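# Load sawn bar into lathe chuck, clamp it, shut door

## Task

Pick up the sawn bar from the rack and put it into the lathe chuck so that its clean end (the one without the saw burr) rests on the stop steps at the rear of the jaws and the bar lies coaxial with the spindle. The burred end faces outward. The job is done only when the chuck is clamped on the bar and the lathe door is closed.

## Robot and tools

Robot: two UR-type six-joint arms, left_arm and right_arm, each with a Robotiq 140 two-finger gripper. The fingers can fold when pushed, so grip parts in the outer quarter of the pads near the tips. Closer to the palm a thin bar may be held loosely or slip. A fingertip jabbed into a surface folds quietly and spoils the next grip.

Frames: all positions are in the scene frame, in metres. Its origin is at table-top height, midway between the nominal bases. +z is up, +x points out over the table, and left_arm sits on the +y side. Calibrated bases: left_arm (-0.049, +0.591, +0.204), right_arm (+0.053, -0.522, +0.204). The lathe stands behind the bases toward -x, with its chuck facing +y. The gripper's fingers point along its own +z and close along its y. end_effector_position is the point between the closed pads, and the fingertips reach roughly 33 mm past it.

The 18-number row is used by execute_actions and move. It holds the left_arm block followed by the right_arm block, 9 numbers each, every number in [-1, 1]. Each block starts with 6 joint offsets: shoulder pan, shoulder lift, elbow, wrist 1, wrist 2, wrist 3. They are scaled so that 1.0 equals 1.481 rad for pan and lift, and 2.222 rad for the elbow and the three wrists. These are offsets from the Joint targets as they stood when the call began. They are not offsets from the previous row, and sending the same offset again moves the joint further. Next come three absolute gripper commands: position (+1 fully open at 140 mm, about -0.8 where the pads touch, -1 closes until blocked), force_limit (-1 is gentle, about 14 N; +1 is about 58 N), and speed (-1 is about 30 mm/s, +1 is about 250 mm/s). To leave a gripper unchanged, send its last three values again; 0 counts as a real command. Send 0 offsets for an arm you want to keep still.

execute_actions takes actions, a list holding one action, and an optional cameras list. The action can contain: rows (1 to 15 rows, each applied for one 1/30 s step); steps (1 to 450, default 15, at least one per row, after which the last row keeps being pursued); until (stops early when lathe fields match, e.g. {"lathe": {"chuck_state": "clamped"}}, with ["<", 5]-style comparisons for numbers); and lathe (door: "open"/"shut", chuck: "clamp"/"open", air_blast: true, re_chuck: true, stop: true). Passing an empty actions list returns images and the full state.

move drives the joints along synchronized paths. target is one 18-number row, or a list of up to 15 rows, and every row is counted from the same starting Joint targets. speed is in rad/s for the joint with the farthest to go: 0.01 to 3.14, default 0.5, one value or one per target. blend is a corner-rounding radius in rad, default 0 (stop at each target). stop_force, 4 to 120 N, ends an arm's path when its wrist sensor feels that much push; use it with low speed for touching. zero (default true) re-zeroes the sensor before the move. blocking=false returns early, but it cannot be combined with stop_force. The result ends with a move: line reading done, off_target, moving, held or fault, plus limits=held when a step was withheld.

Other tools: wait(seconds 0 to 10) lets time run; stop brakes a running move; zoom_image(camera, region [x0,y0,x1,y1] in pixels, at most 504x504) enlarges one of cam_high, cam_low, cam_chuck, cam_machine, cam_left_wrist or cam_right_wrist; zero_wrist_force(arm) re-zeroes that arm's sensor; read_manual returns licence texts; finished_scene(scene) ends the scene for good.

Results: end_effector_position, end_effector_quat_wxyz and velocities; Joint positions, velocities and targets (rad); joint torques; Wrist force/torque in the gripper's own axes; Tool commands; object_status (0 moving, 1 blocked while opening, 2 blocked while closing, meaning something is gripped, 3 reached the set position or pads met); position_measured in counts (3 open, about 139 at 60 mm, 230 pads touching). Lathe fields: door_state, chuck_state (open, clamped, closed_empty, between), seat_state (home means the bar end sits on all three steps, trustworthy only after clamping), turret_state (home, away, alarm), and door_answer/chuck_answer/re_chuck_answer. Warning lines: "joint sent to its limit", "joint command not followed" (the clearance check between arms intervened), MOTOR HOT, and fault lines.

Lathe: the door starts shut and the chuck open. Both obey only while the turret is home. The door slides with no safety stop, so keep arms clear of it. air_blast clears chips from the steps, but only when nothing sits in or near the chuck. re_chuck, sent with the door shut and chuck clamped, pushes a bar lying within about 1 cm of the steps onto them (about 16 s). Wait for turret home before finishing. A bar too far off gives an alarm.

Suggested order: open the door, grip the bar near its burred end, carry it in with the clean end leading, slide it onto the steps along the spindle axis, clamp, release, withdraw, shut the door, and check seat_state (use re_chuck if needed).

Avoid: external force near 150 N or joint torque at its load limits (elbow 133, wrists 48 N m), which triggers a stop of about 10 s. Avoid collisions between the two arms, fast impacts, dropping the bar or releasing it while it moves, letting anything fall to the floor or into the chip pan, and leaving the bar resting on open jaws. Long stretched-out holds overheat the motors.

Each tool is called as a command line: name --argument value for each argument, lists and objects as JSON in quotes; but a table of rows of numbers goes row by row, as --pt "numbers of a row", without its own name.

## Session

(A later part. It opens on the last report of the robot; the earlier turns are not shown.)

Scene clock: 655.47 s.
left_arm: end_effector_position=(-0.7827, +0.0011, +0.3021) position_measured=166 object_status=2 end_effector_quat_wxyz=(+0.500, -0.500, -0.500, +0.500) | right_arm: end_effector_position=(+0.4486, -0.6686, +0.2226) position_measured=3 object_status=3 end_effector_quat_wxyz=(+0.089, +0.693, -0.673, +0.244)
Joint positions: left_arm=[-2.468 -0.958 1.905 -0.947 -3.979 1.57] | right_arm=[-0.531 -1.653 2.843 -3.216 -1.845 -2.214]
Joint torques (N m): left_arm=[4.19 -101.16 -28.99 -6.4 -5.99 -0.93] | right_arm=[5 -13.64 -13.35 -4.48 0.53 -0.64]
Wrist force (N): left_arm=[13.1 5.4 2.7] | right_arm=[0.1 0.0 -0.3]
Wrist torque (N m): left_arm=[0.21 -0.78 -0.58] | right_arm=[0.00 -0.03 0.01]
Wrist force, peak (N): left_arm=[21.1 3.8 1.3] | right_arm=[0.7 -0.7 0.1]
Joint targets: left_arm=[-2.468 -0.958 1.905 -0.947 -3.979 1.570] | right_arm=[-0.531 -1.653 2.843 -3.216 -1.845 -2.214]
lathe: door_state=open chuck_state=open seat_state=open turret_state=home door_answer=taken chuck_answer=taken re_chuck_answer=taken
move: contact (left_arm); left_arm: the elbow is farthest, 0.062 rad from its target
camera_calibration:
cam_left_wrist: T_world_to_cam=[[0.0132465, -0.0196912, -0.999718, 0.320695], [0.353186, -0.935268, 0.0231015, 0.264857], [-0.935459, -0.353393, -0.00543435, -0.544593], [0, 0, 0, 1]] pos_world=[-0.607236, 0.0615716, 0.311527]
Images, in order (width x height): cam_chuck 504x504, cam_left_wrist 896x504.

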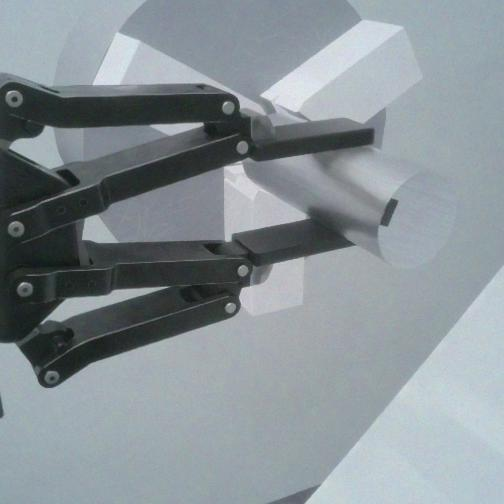

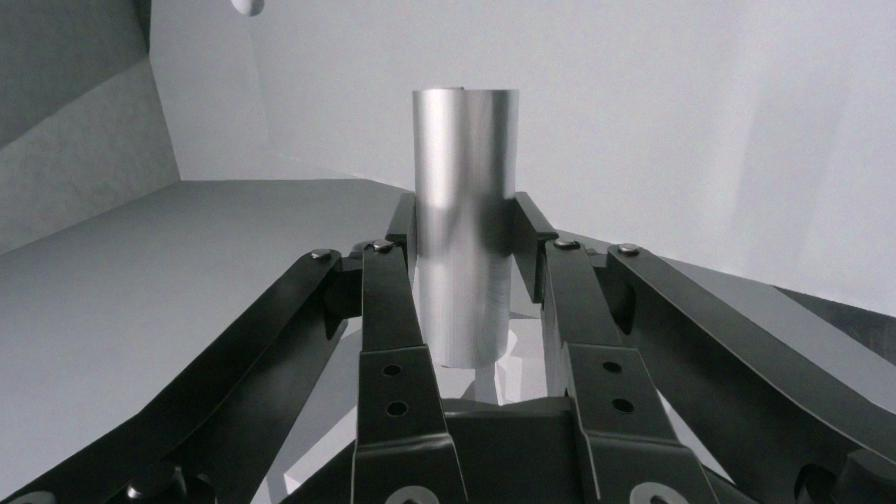

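move --target '[-0.0063,0.0009,0.0003,-0.0009,-0.0041,0,-1,0.5,-1,0,0,0,0,0,0,1,1,1]' --speed 0.02

move --target '[0.0269,0.0226,-0.0309,0.0158,0.0180,0,-1,0.5,-1,0,0,0,0,0,0,1,1,1]' --speed 0.02 --stop_force 10 --cameras '["cam_left_wrist","cam_chuck"]'

zoom_image --camera "cam_chuck" --region '[200, 80, 340, 220]'

zoom_image --camera "cam_left_wrist" --region '[380, 300, 560, 410]'

Scene clock: 688.10 s.
left_arm: end_effector_position=(-0.7881, +0.0051, +0.3010) position_measured=166 object_status=2 end_effector_quat_wxyz=(+0.500, -0.500, -0.500, +0.500) | right_arm: end_effector_position=(+0.4486, -0.6686, +0.2226) position_measured=3 object_status=3 end_effector_quat_wxyz=(+0.089, +0.693, -0.673, +0.244)
Joint positions: left_arm=[-2.478 -0.957 1.905 -0.949 -3.989 1.57] | right_arm=[-0.531 -1.653 2.843 -3.216 -1.845 -2.214]
Joint torques (N m): left_arm=[1.78 -72.36 -23.86 -4.77 1.32 -1.11] | right_arm=[5.01 -15.37 -12.49 -4.42 0.56 -0.65]
Wrist force (N): left_arm=[1.7 3.3 1.0] | right_arm=[0.2 0.0 -0.5]
Wrist torque (N m): left_arm=[0.21 -0.97 -0.69] | right_arm=[-0.01 -0.05 0.01]
Wrist force, peak (N): left_arm=[13.8 6.0 2.7] | right_arm=[-0.3 -0.3 -1.1]
Joint targets: left_arm=[-2.478 -0.957 1.905 -0.949 -3.989 1.570] | right_arm=[-0.531 -1.653 2.843 -3.216 -1.845 -2.214]
lathe: door_state=open chuck_state=open seat_state=open turret_state=home door_answer=taken chuck_answer=taken re_chuck_answer=taken
move: done

Scene clock: 691.80 s.
left_arm: end_effector_position=(-0.7882, -0.0241, +0.3009) position_measured=166 object_status=2 end_effector_quat_wxyz=(+0.500, -0.500, -0.500, +0.500) | right_arm: end_effector_position=(+0.4486, -0.6686, +0.2226) position_measured=3 object_status=3 end_effector_quat_wxyz=(+0.089, +0.693, -0.673, +0.244)
Joint positions: left_arm=[-2.447 -0.931 1.853 -0.922 -3.958 1.57] | right_arm=[-0.531 -1.653 2.843 -3.216 -1.845 -2.214]
Joint torques (N m): left_arm=[-12.75 -103.26 -36.07 -7.35 -5.24 -0.85] | right_arm=[4.89 -13.99 -12.68 -5.02 0.26 -0.6]
Wrist force (N): left_arm=[12.8 4.7 -11.6] | right_arm=[0.2 -0.2 -0.5]
Wrist torque (N m): left_arm=[0.31 -1.15 -0.63] | right_arm=[-0.04 -0.03 0.00]
Wrist force, peak (N): left_arm=[21.3 1.1 -18.9] | right_arm=[0.0 -0.5 -0.9]
Joint targets: left_arm=[-2.447 -0.931 1.853 -0.922 -3.958 1.570] | right_arm=[-0.531 -1.653 2.843 -3.216 -1.845 -2.214]
lathe: door_state=open chuck_state=open seat_state=open turret_state=home door_answer=taken chuck_answer=taken re_chuck_answer=taken
move: contact (left_arm); left_arm: the elbow is farthest, 0.016 rad from its target
camera_calibration:
cam_left_wrist: T_world_to_cam=[[0.0132389, -0.0196972, -0.999718, 0.319066], [0.352803, -0.935412, 0.0231022, 0.242933], [-0.935604, -0.35301, -0.00543459, -0.558788], [0, 0, 0, 1]] pos_world=[-0.612736, 0.0362697, 0.310327]
Images, in order (width x height): cam_chuck 504x504, cam_left_wrist 896x504.

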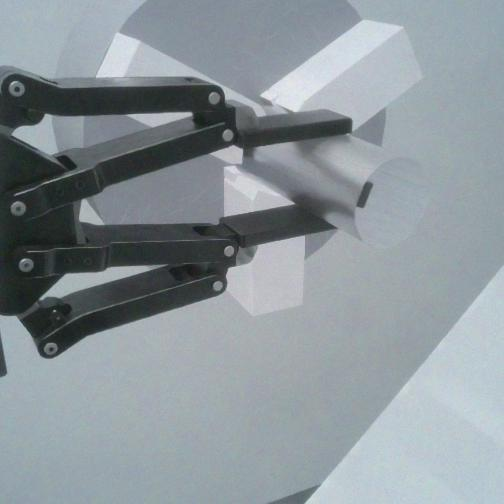

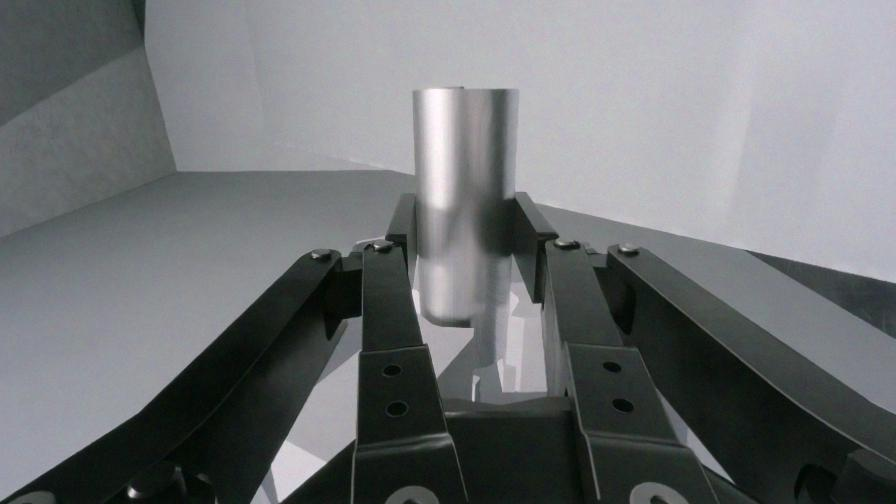

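Scaled by 3.600 from the camera's 504x504 image, which has a finer 720x720 frame.

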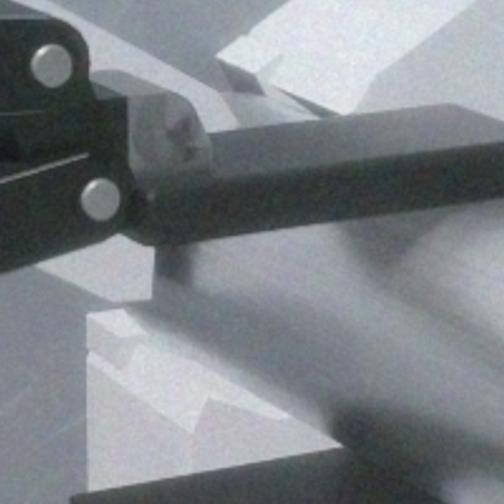

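Scaled by 2.800 from the camera's 896x504 image, which has a finer 1280x720 frame.

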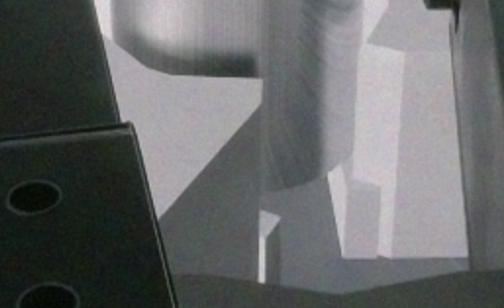

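move --target '[0.0020,-0.0007,0.0008,-0.0004,0.0014,0,-1,0.5,-1,0,0,0,0,0,0,1,1,1]' --speed 0.02

Scene clock: 701.40 s.
left_arm: end_effector_position=(-0.7858, -0.0246, +0.3010) position_measured=166 object_status=2 end_effector_quat_wxyz=(+0.500, -0.500, -0.500, +0.500) | right_arm: end_effector_position=(+0.4486, -0.6686, +0.2226) position_measured=3 object_status=3 end_effector_quat_wxyz=(+0.089, +0.693, -0.673, +0.244)
Joint positions: left_arm=[-2.444 -0.932 1.854 -0.923 -3.954 1.57] | right_arm=[-0.531 -1.653 2.843 -3.216 -1.845 -2.214]
Joint torques (N m): left_arm=[8.36 -98.85 -31.01 -5.69 -4.58 -1.24] | right_arm=[5.72 -14.72 -12.41 -4.57 0.17 -0.69]
Wrist force (N): left_arm=[13.6 3.0 3.5] | right_arm=[0.1 0.0 -0.2]
Wrist torque (N m): left_arm=[0.25 -0.34 -0.66] | right_arm=[-0.01 -0.02 0.01]
Wrist force, peak (N): left_arm=[13.2 5.1 -12.0] | right_arm=[0.6 -0.5 -0.9]
Joint targets: left_arm=[-2.444 -0.932 1.854 -0.923 -3.955 1.570] | right_arm=[-0.531 -1.653 2.843 -3.216 -1.845 -2.214]
lathe: door_state=open chuck_state=open seat_state=open turret_state=home door_answer=taken chuck_answer=taken re_chuck_answer=taken
move: done

execute_actions --actions '[{"rows":[[0,0,0,0,0,0,-0.25,0.5,-1,0,0,0,0,0,0,1,1,1]],"steps":30}]' --cameras '["cam_chuck","cam_left_wrist"]'

Scene clock: 718.40 s.
left_arm: end_effector_position=(-0.7858, -0.0247, +0.3010) position_measured=160 object_status=3 end_effector_quat_wxyz=(+0.500, -0.500, -0.500, +0.500) | right_arm: end_effector_position=(+0.4486, -0.6686, +0.2226) position_measured=3 object_status=3 end_effector_quat_wxyz=(+0.089, +0.693, -0.673, +0.244)
Joint positions: left_arm=[-2.444 -0.932 1.854 -0.923 -3.955 1.57] | right_arm=[-0.531 -1.653 2.843 -3.216 -1.845 -2.214]
Joint torques (N m): left_arm=[2.38 -76.56 -41.75 -3.74 2.11 -1.21] | right_arm=[3.69 -12.58 -12.54 -4.6 0.25 -0.56]
Wrist force (N): left_arm=[2.2 3.8 1.1] | right_arm=[0.0 -0.2 -0.7]
Wrist torque (N m): left_arm=[0.35 -1.08 -0.66] | right_arm=[-0.07 0.00 0.01]
Wrist force, peak (N): left_arm=[15.7 2.7 3.5] | right_arm=[0.3 -0.2 -1.1]
Joint targets: left_arm=[-2.444 -0.932 1.854 -0.923 -3.955 1.570] | right_arm=[-0.531 -1.653 2.843 -3.216 -1.845 -2.214]
lathe: door_state=open chuck_state=open seat_state=open turret_state=home door_answer=taken chuck_answer=taken re_chuck_answer=taken
camera_calibration:
cam_left_wrist: T_world_to_cam=[[0.0130855, -0.0198644, -0.999717, 0.319133], [0.352686, -0.935454, 0.0232038, 0.241418], [-0.93565, -0.352889, -0.005235, -0.556848], [0, 0, 0, 1]] pos_world=[-0.610336, 0.0356692, 0.310526]
Images, in order (width x height): cam_chuck 504x504, cam_left_wrist 896x504.

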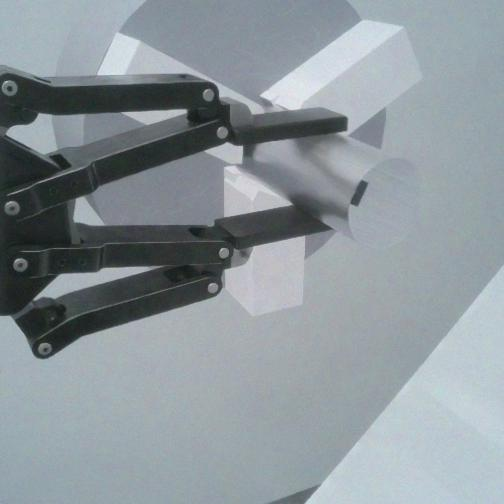

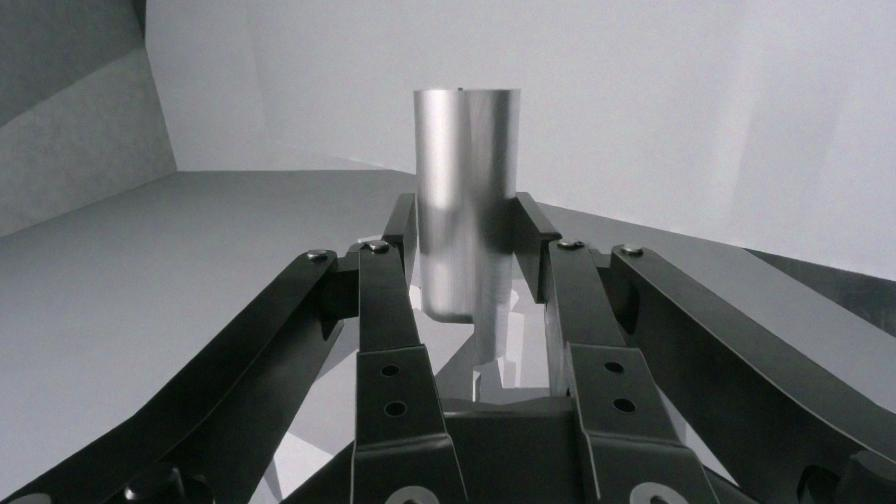

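execute_actions --actions '[{"lathe":{"chuck":"clamp"},"steps":150,"until":{"lathe":{"chuck_state":"clamped"}}}]' --cameras '["cam_chuck","cam_left_wrist"]'

Scene clock: 721.90 s.
left_arm: end_effector_position=(-0.7858, -0.0247, +0.3010) position_measured=160 object_status=3 end_effector_quat_wxyz=(+0.500, -0.500, -0.500, +0.500) | right_arm: end_effector_position=(+0.4486, -0.6686, +0.2226) position_measured=3 object_status=3 end_effector_quat_wxyz=(+0.089, +0.693, -0.673, +0.244)
Joint positions: left_arm=[-2.444 -0.932 1.854 -0.923 -3.955 1.57] | right_arm=[-0.531 -1.653 2.843 -3.216 -1.845 -2.214]
Joint torques (N m): left_arm=[-6.66 -83.02 -29.51 -3.85 1.46 -1.09] | right_arm=[3.19 -13.51 -12.5 -4.41 0.58 -0.62]
Wrist force (N): left_arm=[1.3 -1.7 1.2] | right_arm=[0.2 -0.1 -0.4]
Wrist torque (N m): left_arm=[0.39 -0.90 -0.65] | right_arm=[-0.04 -0.04 0.01]
Wrist force, peak (N): left_arm=[2.1 4.3 1.6] | right_arm=[0.7 0.0 -0.9]
Joint targets: left_arm=[-2.444 -0.932 1.854 -0.923 -3.955 1.570] | right_arm=[-0.531 -1.653 2.843 -3.216 -1.845 -2.214]
Tool commands: left_gripper/position=-0.25 left_gripper/force_limit=+0.5 left_gripper/speed=-1.0 right_gripper/position=+1.0 right_gripper/force_limit=+1.0 right_gripper/speed=+1.0
lathe: door_state=open chuck_state=clamped seat_state=open turret_state=home door_answer=taken chuck_answer=taken re_chuck_answer=taken
camera_calibration:
cam_left_wrist: T_world_to_cam=[[0.0130855, -0.0198644, -0.999717, 0.319133], [0.352686, -0.935454, 0.0232038, 0.241418], [-0.93565, -0.352889, -0.005235, -0.556848], [0, 0, 0, 1]] pos_world=[-0.610336, 0.0356692, 0.310526]
Images, in order (width x height): cam_chuck 504x504, cam_left_wrist 896x504.

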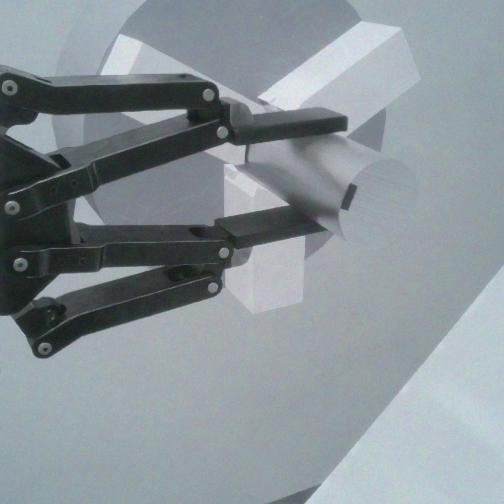

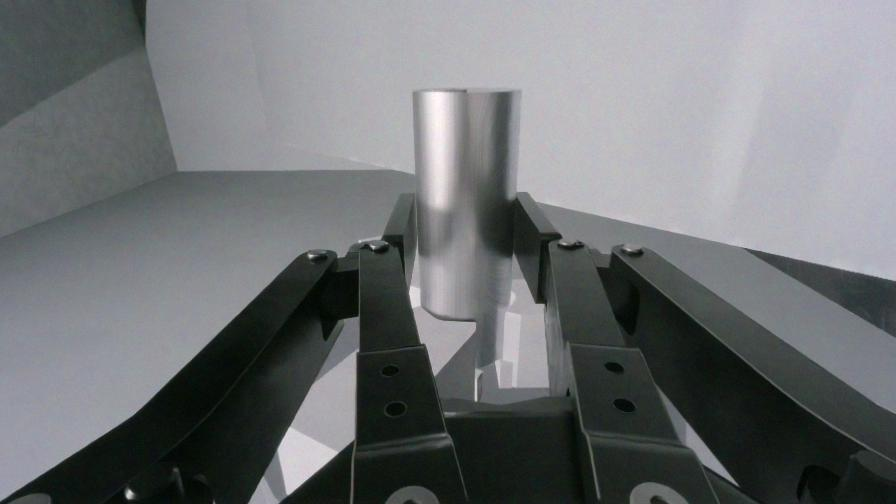

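execute_actions --actions '[{"rows":[[0,0,0,0,0,0,0.2,0.5,-0.6,0,0,0,0,0,0,1,1,1]],"steps":35}]'

move --pt "0.0762 -0.0606 0.0778 -0.0369 0.0509 0 0.2 0.5 -0.6 0 0 0 0 0 0 1 1 1" --pt "0.2369 -0.0913 0.1040 -0.0427 0.1580 0 0.2 0.5 -0.6 0 0 0 0 0 0 1 1 1" --speed '[0.12,0.5]' --blend '[0.03,0]' --cameras '["cam_chuck","cam_machine"]'

move --target '[0.6433,-0.0708,-0.1055,-0.5543,0.9150,0.9665,0.2,0.5,-0.6,0,0,0,0,0,0,1,1,1]' --speed 0.9 --cameras '["cam_chuck","cam_machine","cam_high"]'

zoom_image --camera "cam_chuck" --region '[200, 80, 440, 320]'

Scene clock: 747.30 s.
left_arm: end_effector_position=(-0.7858, -0.0247, +0.3010) position_measured=104 object_status=3 end_effector_quat_wxyz=(+0.500, -0.500, -0.500, +0.500) | right_arm: end_effector_position=(+0.4486, -0.6686, +0.2226) position_measured=3 object_status=3 end_effector_quat_wxyz=(+0.089, +0.693, -0.673, +0.244)
Joint positions: left_arm=[-2.444 -0.932 1.854 -0.923 -3.955 1.57] | right_arm=[-0.531 -1.653 2.843 -3.216 -1.845 -2.214]
Joint torques (N m): left_arm=[-6.14 -95.18 -27.11 -3.83 -1.56 -1.08] | right_arm=[3.41 -13.36 -11.63 -4.23 0.65 -0.87]
Wrist force (N): left_arm=[0.9 -1.9 0.9] | right_arm=[0.2 -0.3 -0.9]
Wrist torque (N m): left_arm=[0.35 -0.82 -0.65] | right_arm=[-0.08 -0.05 0.01]
Wrist force, peak (N): left_arm=[1.3 -2.4 1.7] | right_arm=[0.1 -0.6 -1.0]
Joint targets: left_arm=[-2.444 -0.932 1.854 -0.923 -3.955 1.570] | right_arm=[-0.531 -1.653 2.843 -3.216 -1.845 -2.214]
lathe: door_state=open chuck_state=clamped seat_state=open turret_state=home door_answer=taken chuck_answer=taken re_chuck_answer=taken

Scene clock: 749.67 s.
left_arm: end_effector_position=(-0.4991, -0.0203, +0.3147) position_measured=104 object_status=3 end_effector_quat_wxyz=(+0.500, -0.500, -0.500, +0.500) | right_arm: end_effector_position=(+0.4486, -0.6686, +0.2226) position_measured=3 object_status=3 end_effector_quat_wxyz=(+0.089, +0.693, -0.673, +0.244)
Joint positions: left_arm=[-2.093 -1.067 2.085 -1.018 -3.604 1.57] | right_arm=[-0.531 -1.653 2.843 -3.216 -1.845 -2.214]
Joint torques (N m): left_arm=[3.87 -58.45 -38 0.37 2.72 -0.97] | right_arm=[3.54 -13.4 -12.43 -4.78 0.38 -0.42]
Wrist force (N): left_arm=[0.9 -2.5 0.9] | right_arm=[0.1 0.0 -0.3]
Wrist torque (N m): left_arm=[0.11 -0.67 -0.65] | right_arm=[-0.01 -0.02 0.01]
Wrist force, peak (N): left_arm=[2.8 -1.7 5.0] | right_arm=[0.2 -0.4 -1.0]
Joint targets: left_arm=[-2.093 -1.067 2.085 -1.017 -3.604 1.570] | right_arm=[-0.531 -1.653 2.843 -3.216 -1.845 -2.214]
lathe: door_state=open chuck_state=clamped seat_state=open turret_state=home door_answer=taken chuck_answer=taken re_chuck_answer=taken
move: done
Images, in order (width x height): cam_chuck 504x504, cam_machine 504x504.

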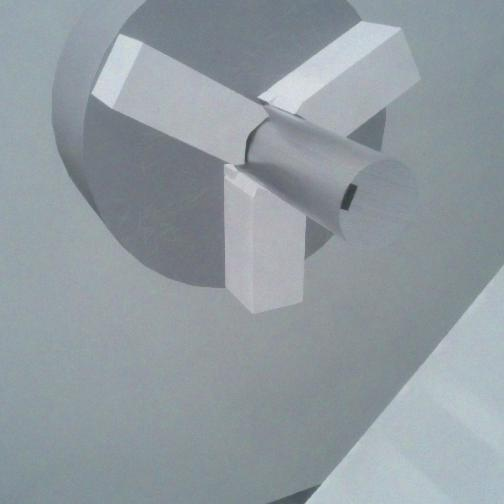

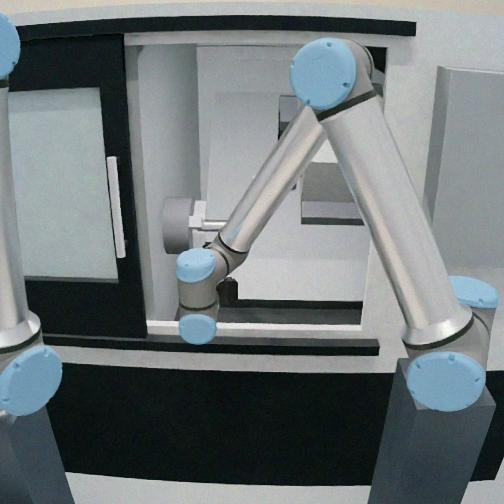

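Scene clock: 752.60 s.
left_arm: end_effector_position=(+0.4830, -0.0344, +0.2497) position_measured=104 object_status=3 end_effector_quat_wxyz=(+0.000, -0.677, +0.736, +0.000) | right_arm: end_effector_position=(+0.4486, -0.6686, +0.2226) position_measured=3 object_status=3 end_effector_quat_wxyz=(+0.089, +0.693, -0.673, +0.244)
Joint positions: left_arm=[-1.14 -1.172 1.851 -2.249 -1.571 3.718] | right_arm=[-0.531 -1.653 2.843 -3.216 -1.845 -2.214]
Joint torques (N m): left_arm=[3.91 -61.1 -33.03 -6.27 2.45 2.42] | right_arm=[5.11 -13.74 -11.76 -4.34 0.46 -0.7]
Wrist force (N): left_arm=[-1.1 -0.3 0.4] | right_arm=[0.2 -0.1 -0.8]
Wrist torque (N m): left_arm=[0.03 0.38 -0.02] | right_arm=[-0.03 -0.03 0.01]
Wrist force, peak (N): left_arm=[-3.1 -4.9 -1.9] | right_arm=[0.4 -0.1 -1.0]
Joint targets: left_arm=[-1.140 -1.172 1.851 -2.249 -1.570 3.718] | right_arm=[-0.531 -1.653 2.843 -3.216 -1.845 -2.214]
lathe: door_state=open chuck_state=clamped seat_state=open turret_state=home door_answer=taken chuck_answer=taken re_chuck_answer=taken
move: done
Images, in order (width x height): cam_high 504x504, cam_chuck 504x504, cam_machine 504x504.

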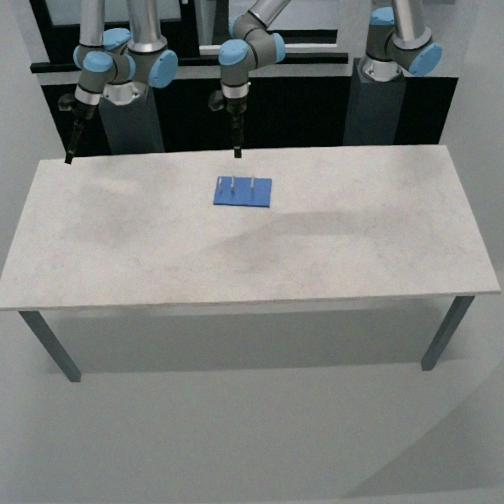

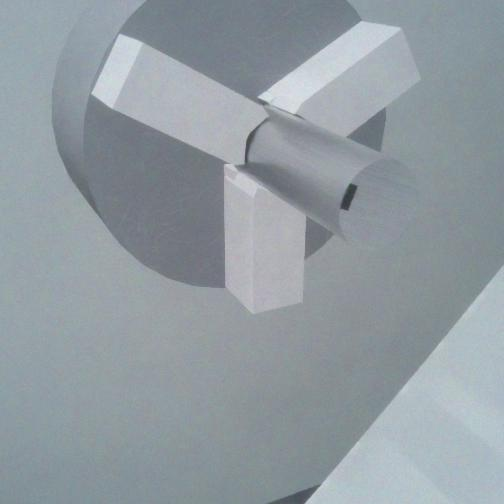

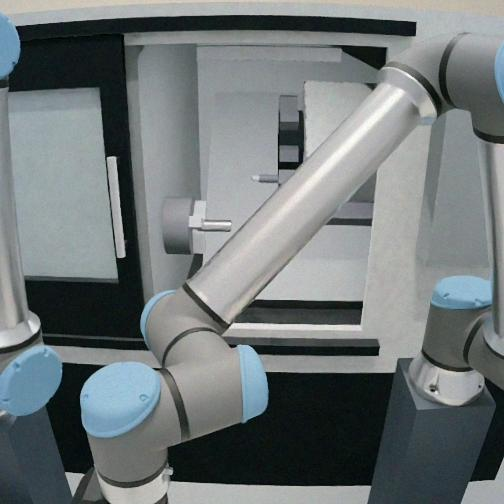

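Scaled by 2.100 from the camera's 504x504 image, which has a finer 720x720 frame.

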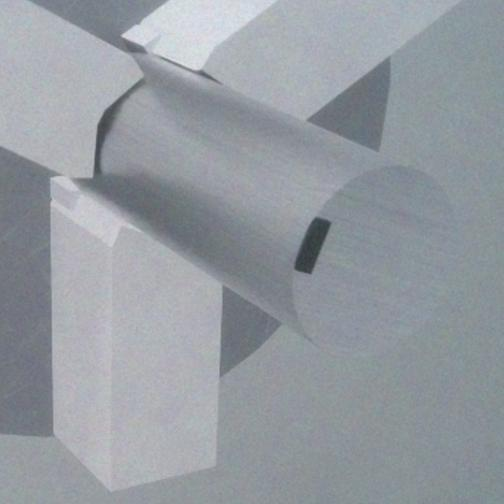

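execute_actions --actions '[{"lathe":{"door":"shut"},"steps":240,"until":{"lathe":{"door_state":"shut"}}}]'

execute_actions --actions '[{"lathe":{"re_chuck":true},"steps":20}]'

execute_actions --actions '[{"steps":450,"until":{"lathe":{"turret_state":"home"}}}]'

execute_actions --actions '[{"steps":240,"until":{"lathe":{"turret_state":"home"}}}]' --cameras '["cam_chuck"]'

Scene clock: 760.17 s.
left_arm: end_effector_position=(+0.4831, -0.0343, +0.2496) position_measured=104 object_status=3 end_effector_quat_wxyz=(+0.000, -0.676, +0.736, +0.000) | right_arm: end_effector_position=(+0.4486, -0.6686, +0.2226) position_measured=3 object_status=3 end_effector_quat_wxyz=(+0.089, +0.693, -0.673, +0.244)
Joint positions: left_arm=[-1.14 -1.172 1.851 -2.249 -1.57 3.718] | right_arm=[-0.531 -1.653 2.843 -3.216 -1.845 -2.214]
Joint torques (N m): left_arm=[4.06 -60.56 -33.37 -6.36 1.82 2.91] | right_arm=[4.68 -11.76 -11.46 -4.89 0.5 -0.46]
Wrist force (N): left_arm=[-1.0 0.1 0.2] | right_arm=[0.5 0.1 -0.5]
Wrist torque (N m): left_arm=[0.11 0.35 -0.03] | right_arm=[0.02 -0.12 0.01]
Wrist force, peak (N): left_arm=[-1.8 -0.1 0.4] | right_arm=[0.5 -0.5 -1.0]
Joint targets: left_arm=[-1.140 -1.172 1.851 -2.249 -1.570 3.718] | right_arm=[-0.531 -1.653 2.843 -3.216 -1.845 -2.214]
Tool commands: left_gripper/position=+0.2 left_gripper/force_limit=+0.5 left_gripper/speed=-0.6 right_gripper/position=+1.0 right_gripper/force_limit=+1.0 right_gripper/speed=+1.0
lathe: door_state=shut chuck_state=clamped seat_state=open turret_state=home door_answer=taken chuck_answer=taken re_chuck_answer=taken

Scene clock: 761.03 s.
left_arm: end_effector_position=(+0.4831, -0.0343, +0.2496) position_measured=104 object_status=3 end_effector_quat_wxyz=(+0.000, -0.676, +0.736, +0.000) | right_arm: end_effector_position=(+0.4486, -0.6686, +0.2226) position_measured=3 object_status=3 end_effector_quat_wxyz=(+0.089, +0.693, -0.673, +0.244)
Joint positions: left_arm=[-1.14 -1.172 1.851 -2.249 -1.57 3.718] | right_arm=[-0.531 -1.653 2.843 -3.216 -1.845 -2.214]
Joint torques (N m): left_arm=[7.41 -61.92 -33.61 -6.37 1.79 2.53] | right_arm=[3.31 -14.94 -11.49 -4.57 0.82 -0.88]
Wrist force (N): left_arm=[-1.1 -0.3 0.0] | right_arm=[-0.5 0.0 -0.5]
Wrist torque (N m): left_arm=[0.03 0.36 -0.03] | right_arm=[-0.02 0.11 0.01]
Wrist force, peak (N): left_arm=[-1.5 0.2 0.5] | right_arm=[0.3 -0.3 -1.0]
Joint targets: left_arm=[-1.140 -1.172 1.851 -2.249 -1.570 3.718] | right_arm=[-0.531 -1.653 2.843 -3.216 -1.845 -2.214]
Tool commands: left_gripper/position=+0.2 left_gripper/force_limit=+0.5 left_gripper/speed=-0.6 right_gripper/position=+1.0 right_gripper/force_limit=+1.0 right_gripper/speed=+1.0
lathe: door_state=shut chuck_state=clamped seat_state=open turret_state=away door_answer=taken chuck_answer=taken re_chuck_answer=taken

Scene clock: 775.70 s.
left_arm: end_effector_position=(+0.4831, -0.0343, +0.2496) position_measured=104 object_status=3 end_effector_quat_wxyz=(+0.000, -0.676, +0.736, +0.000) | right_arm: end_effector_position=(+0.4486, -0.6686, +0.2226) position_measured=3 object_status=3 end_effector_quat_wxyz=(+0.089, +0.693, -0.673, +0.244)
Joint positions: left_arm=[-1.14 -1.172 1.851 -2.249 -1.57 3.718] | right_arm=[-0.531 -1.653 2.843 -3.216 -1.845 -2.214]
Joint torques (N m): left_arm=[4.38 -59.53 -33.4 -6.21 1.93 2.58] | right_arm=[3.79 -15.02 -11.54 -4.7 0.34 -0.77]
Wrist force (N): left_arm=[-1.3 -0.1 -0.1] | right_arm=[0.7 0.2 -0.1]
Wrist torque (N m): left_arm=[0.08 0.41 -0.03] | right_arm=[0.03 -0.15 0.02]
Wrist force, peak (N): left_arm=[-1.6 -0.6 0.8] | right_arm=[0.6 -0.2 -0.9]
Joint targets: left_arm=[-1.140 -1.172 1.851 -2.249 -1.570 3.718] | right_arm=[-0.531 -1.653 2.843 -3.216 -1.845 -2.214]
Tool commands: left_gripper/position=+0.2 left_gripper/force_limit=+0.5 left_gripper/speed=-0.6 right_gripper/position=+1.0 right_gripper/force_limit=+1.0 right_gripper/speed=+1.0
lathe: door_state=shut chuck_state=clamped seat_state=home turret_state=home door_answer=taken chuck_answer=taken re_chuck_answer=taken

Scene clock: 775.93 s.
left_arm: end_effector_position=(+0.4831, -0.0343, +0.2496) position_measured=104 object_status=3 end_effector_quat_wxyz=(+0.000, -0.676, +0.736, +0.000) | right_arm: end_effector_position=(+0.4486, -0.6686, +0.2226) position_measured=3 object_status=3 end_effector_quat_wxyz=(+0.089, +0.693, -0.673, +0.244)
Joint positions: left_arm=[-1.14 -1.172 1.851 -2.249 -1.57 3.718] | right_arm=[-0.531 -1.653 2.843 -3.216 -1.845 -2.214]
Joint torques (N m): left_arm=[4.43 -60.84 -34.41 -6.56 1.91 2.25] | right_arm=[4.93 -14.32 -11.15 -4.72 0.51 -0.75]
Wrist force (N): left_arm=[-0.9 -0.1 0.7] | right_arm=[-0.2 -0.1 -0.6]
Wrist torque (N m): left_arm=[0.08 0.33 -0.03] | right_arm=[-0.02 0.05 0.01]
Wrist force, peak (N): left_arm=[-1.5 -0.1 0.1] | right_arm=[0.3 -0.1 -0.9]
Joint targets: left_arm=[-1.140 -1.172 1.851 -2.249 -1.570 3.718] | right_arm=[-0.531 -1.653 2.843 -3.216 -1.845 -2.214]
Tool commands: left_gripper/position=+0.2 left_gripper/force_limit=+0.5 left_gripper/speed=-0.6 right_gripper/position=+1.0 right_gripper/force_limit=+1.0 right_gripper/speed=+1.0
lathe: door_state=shut chuck_state=clamped seat_state=home turret_state=home door_answer=taken chuck_answer=taken re_chuck_answer=taken
Images, in order (width x height): cam_chuck 504x504.

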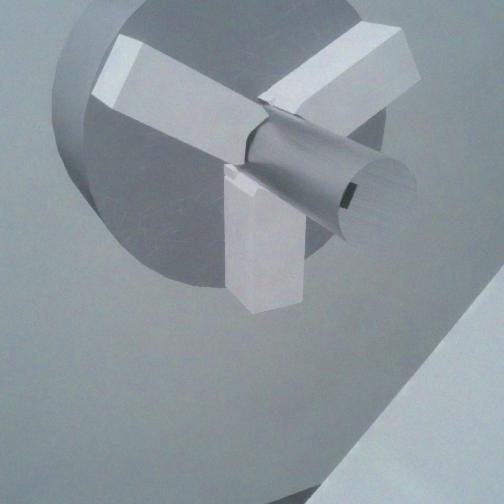

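Seat home, clamped, door shut, turret home.

finished_scene --scene 1

The scene is finished: the task was done.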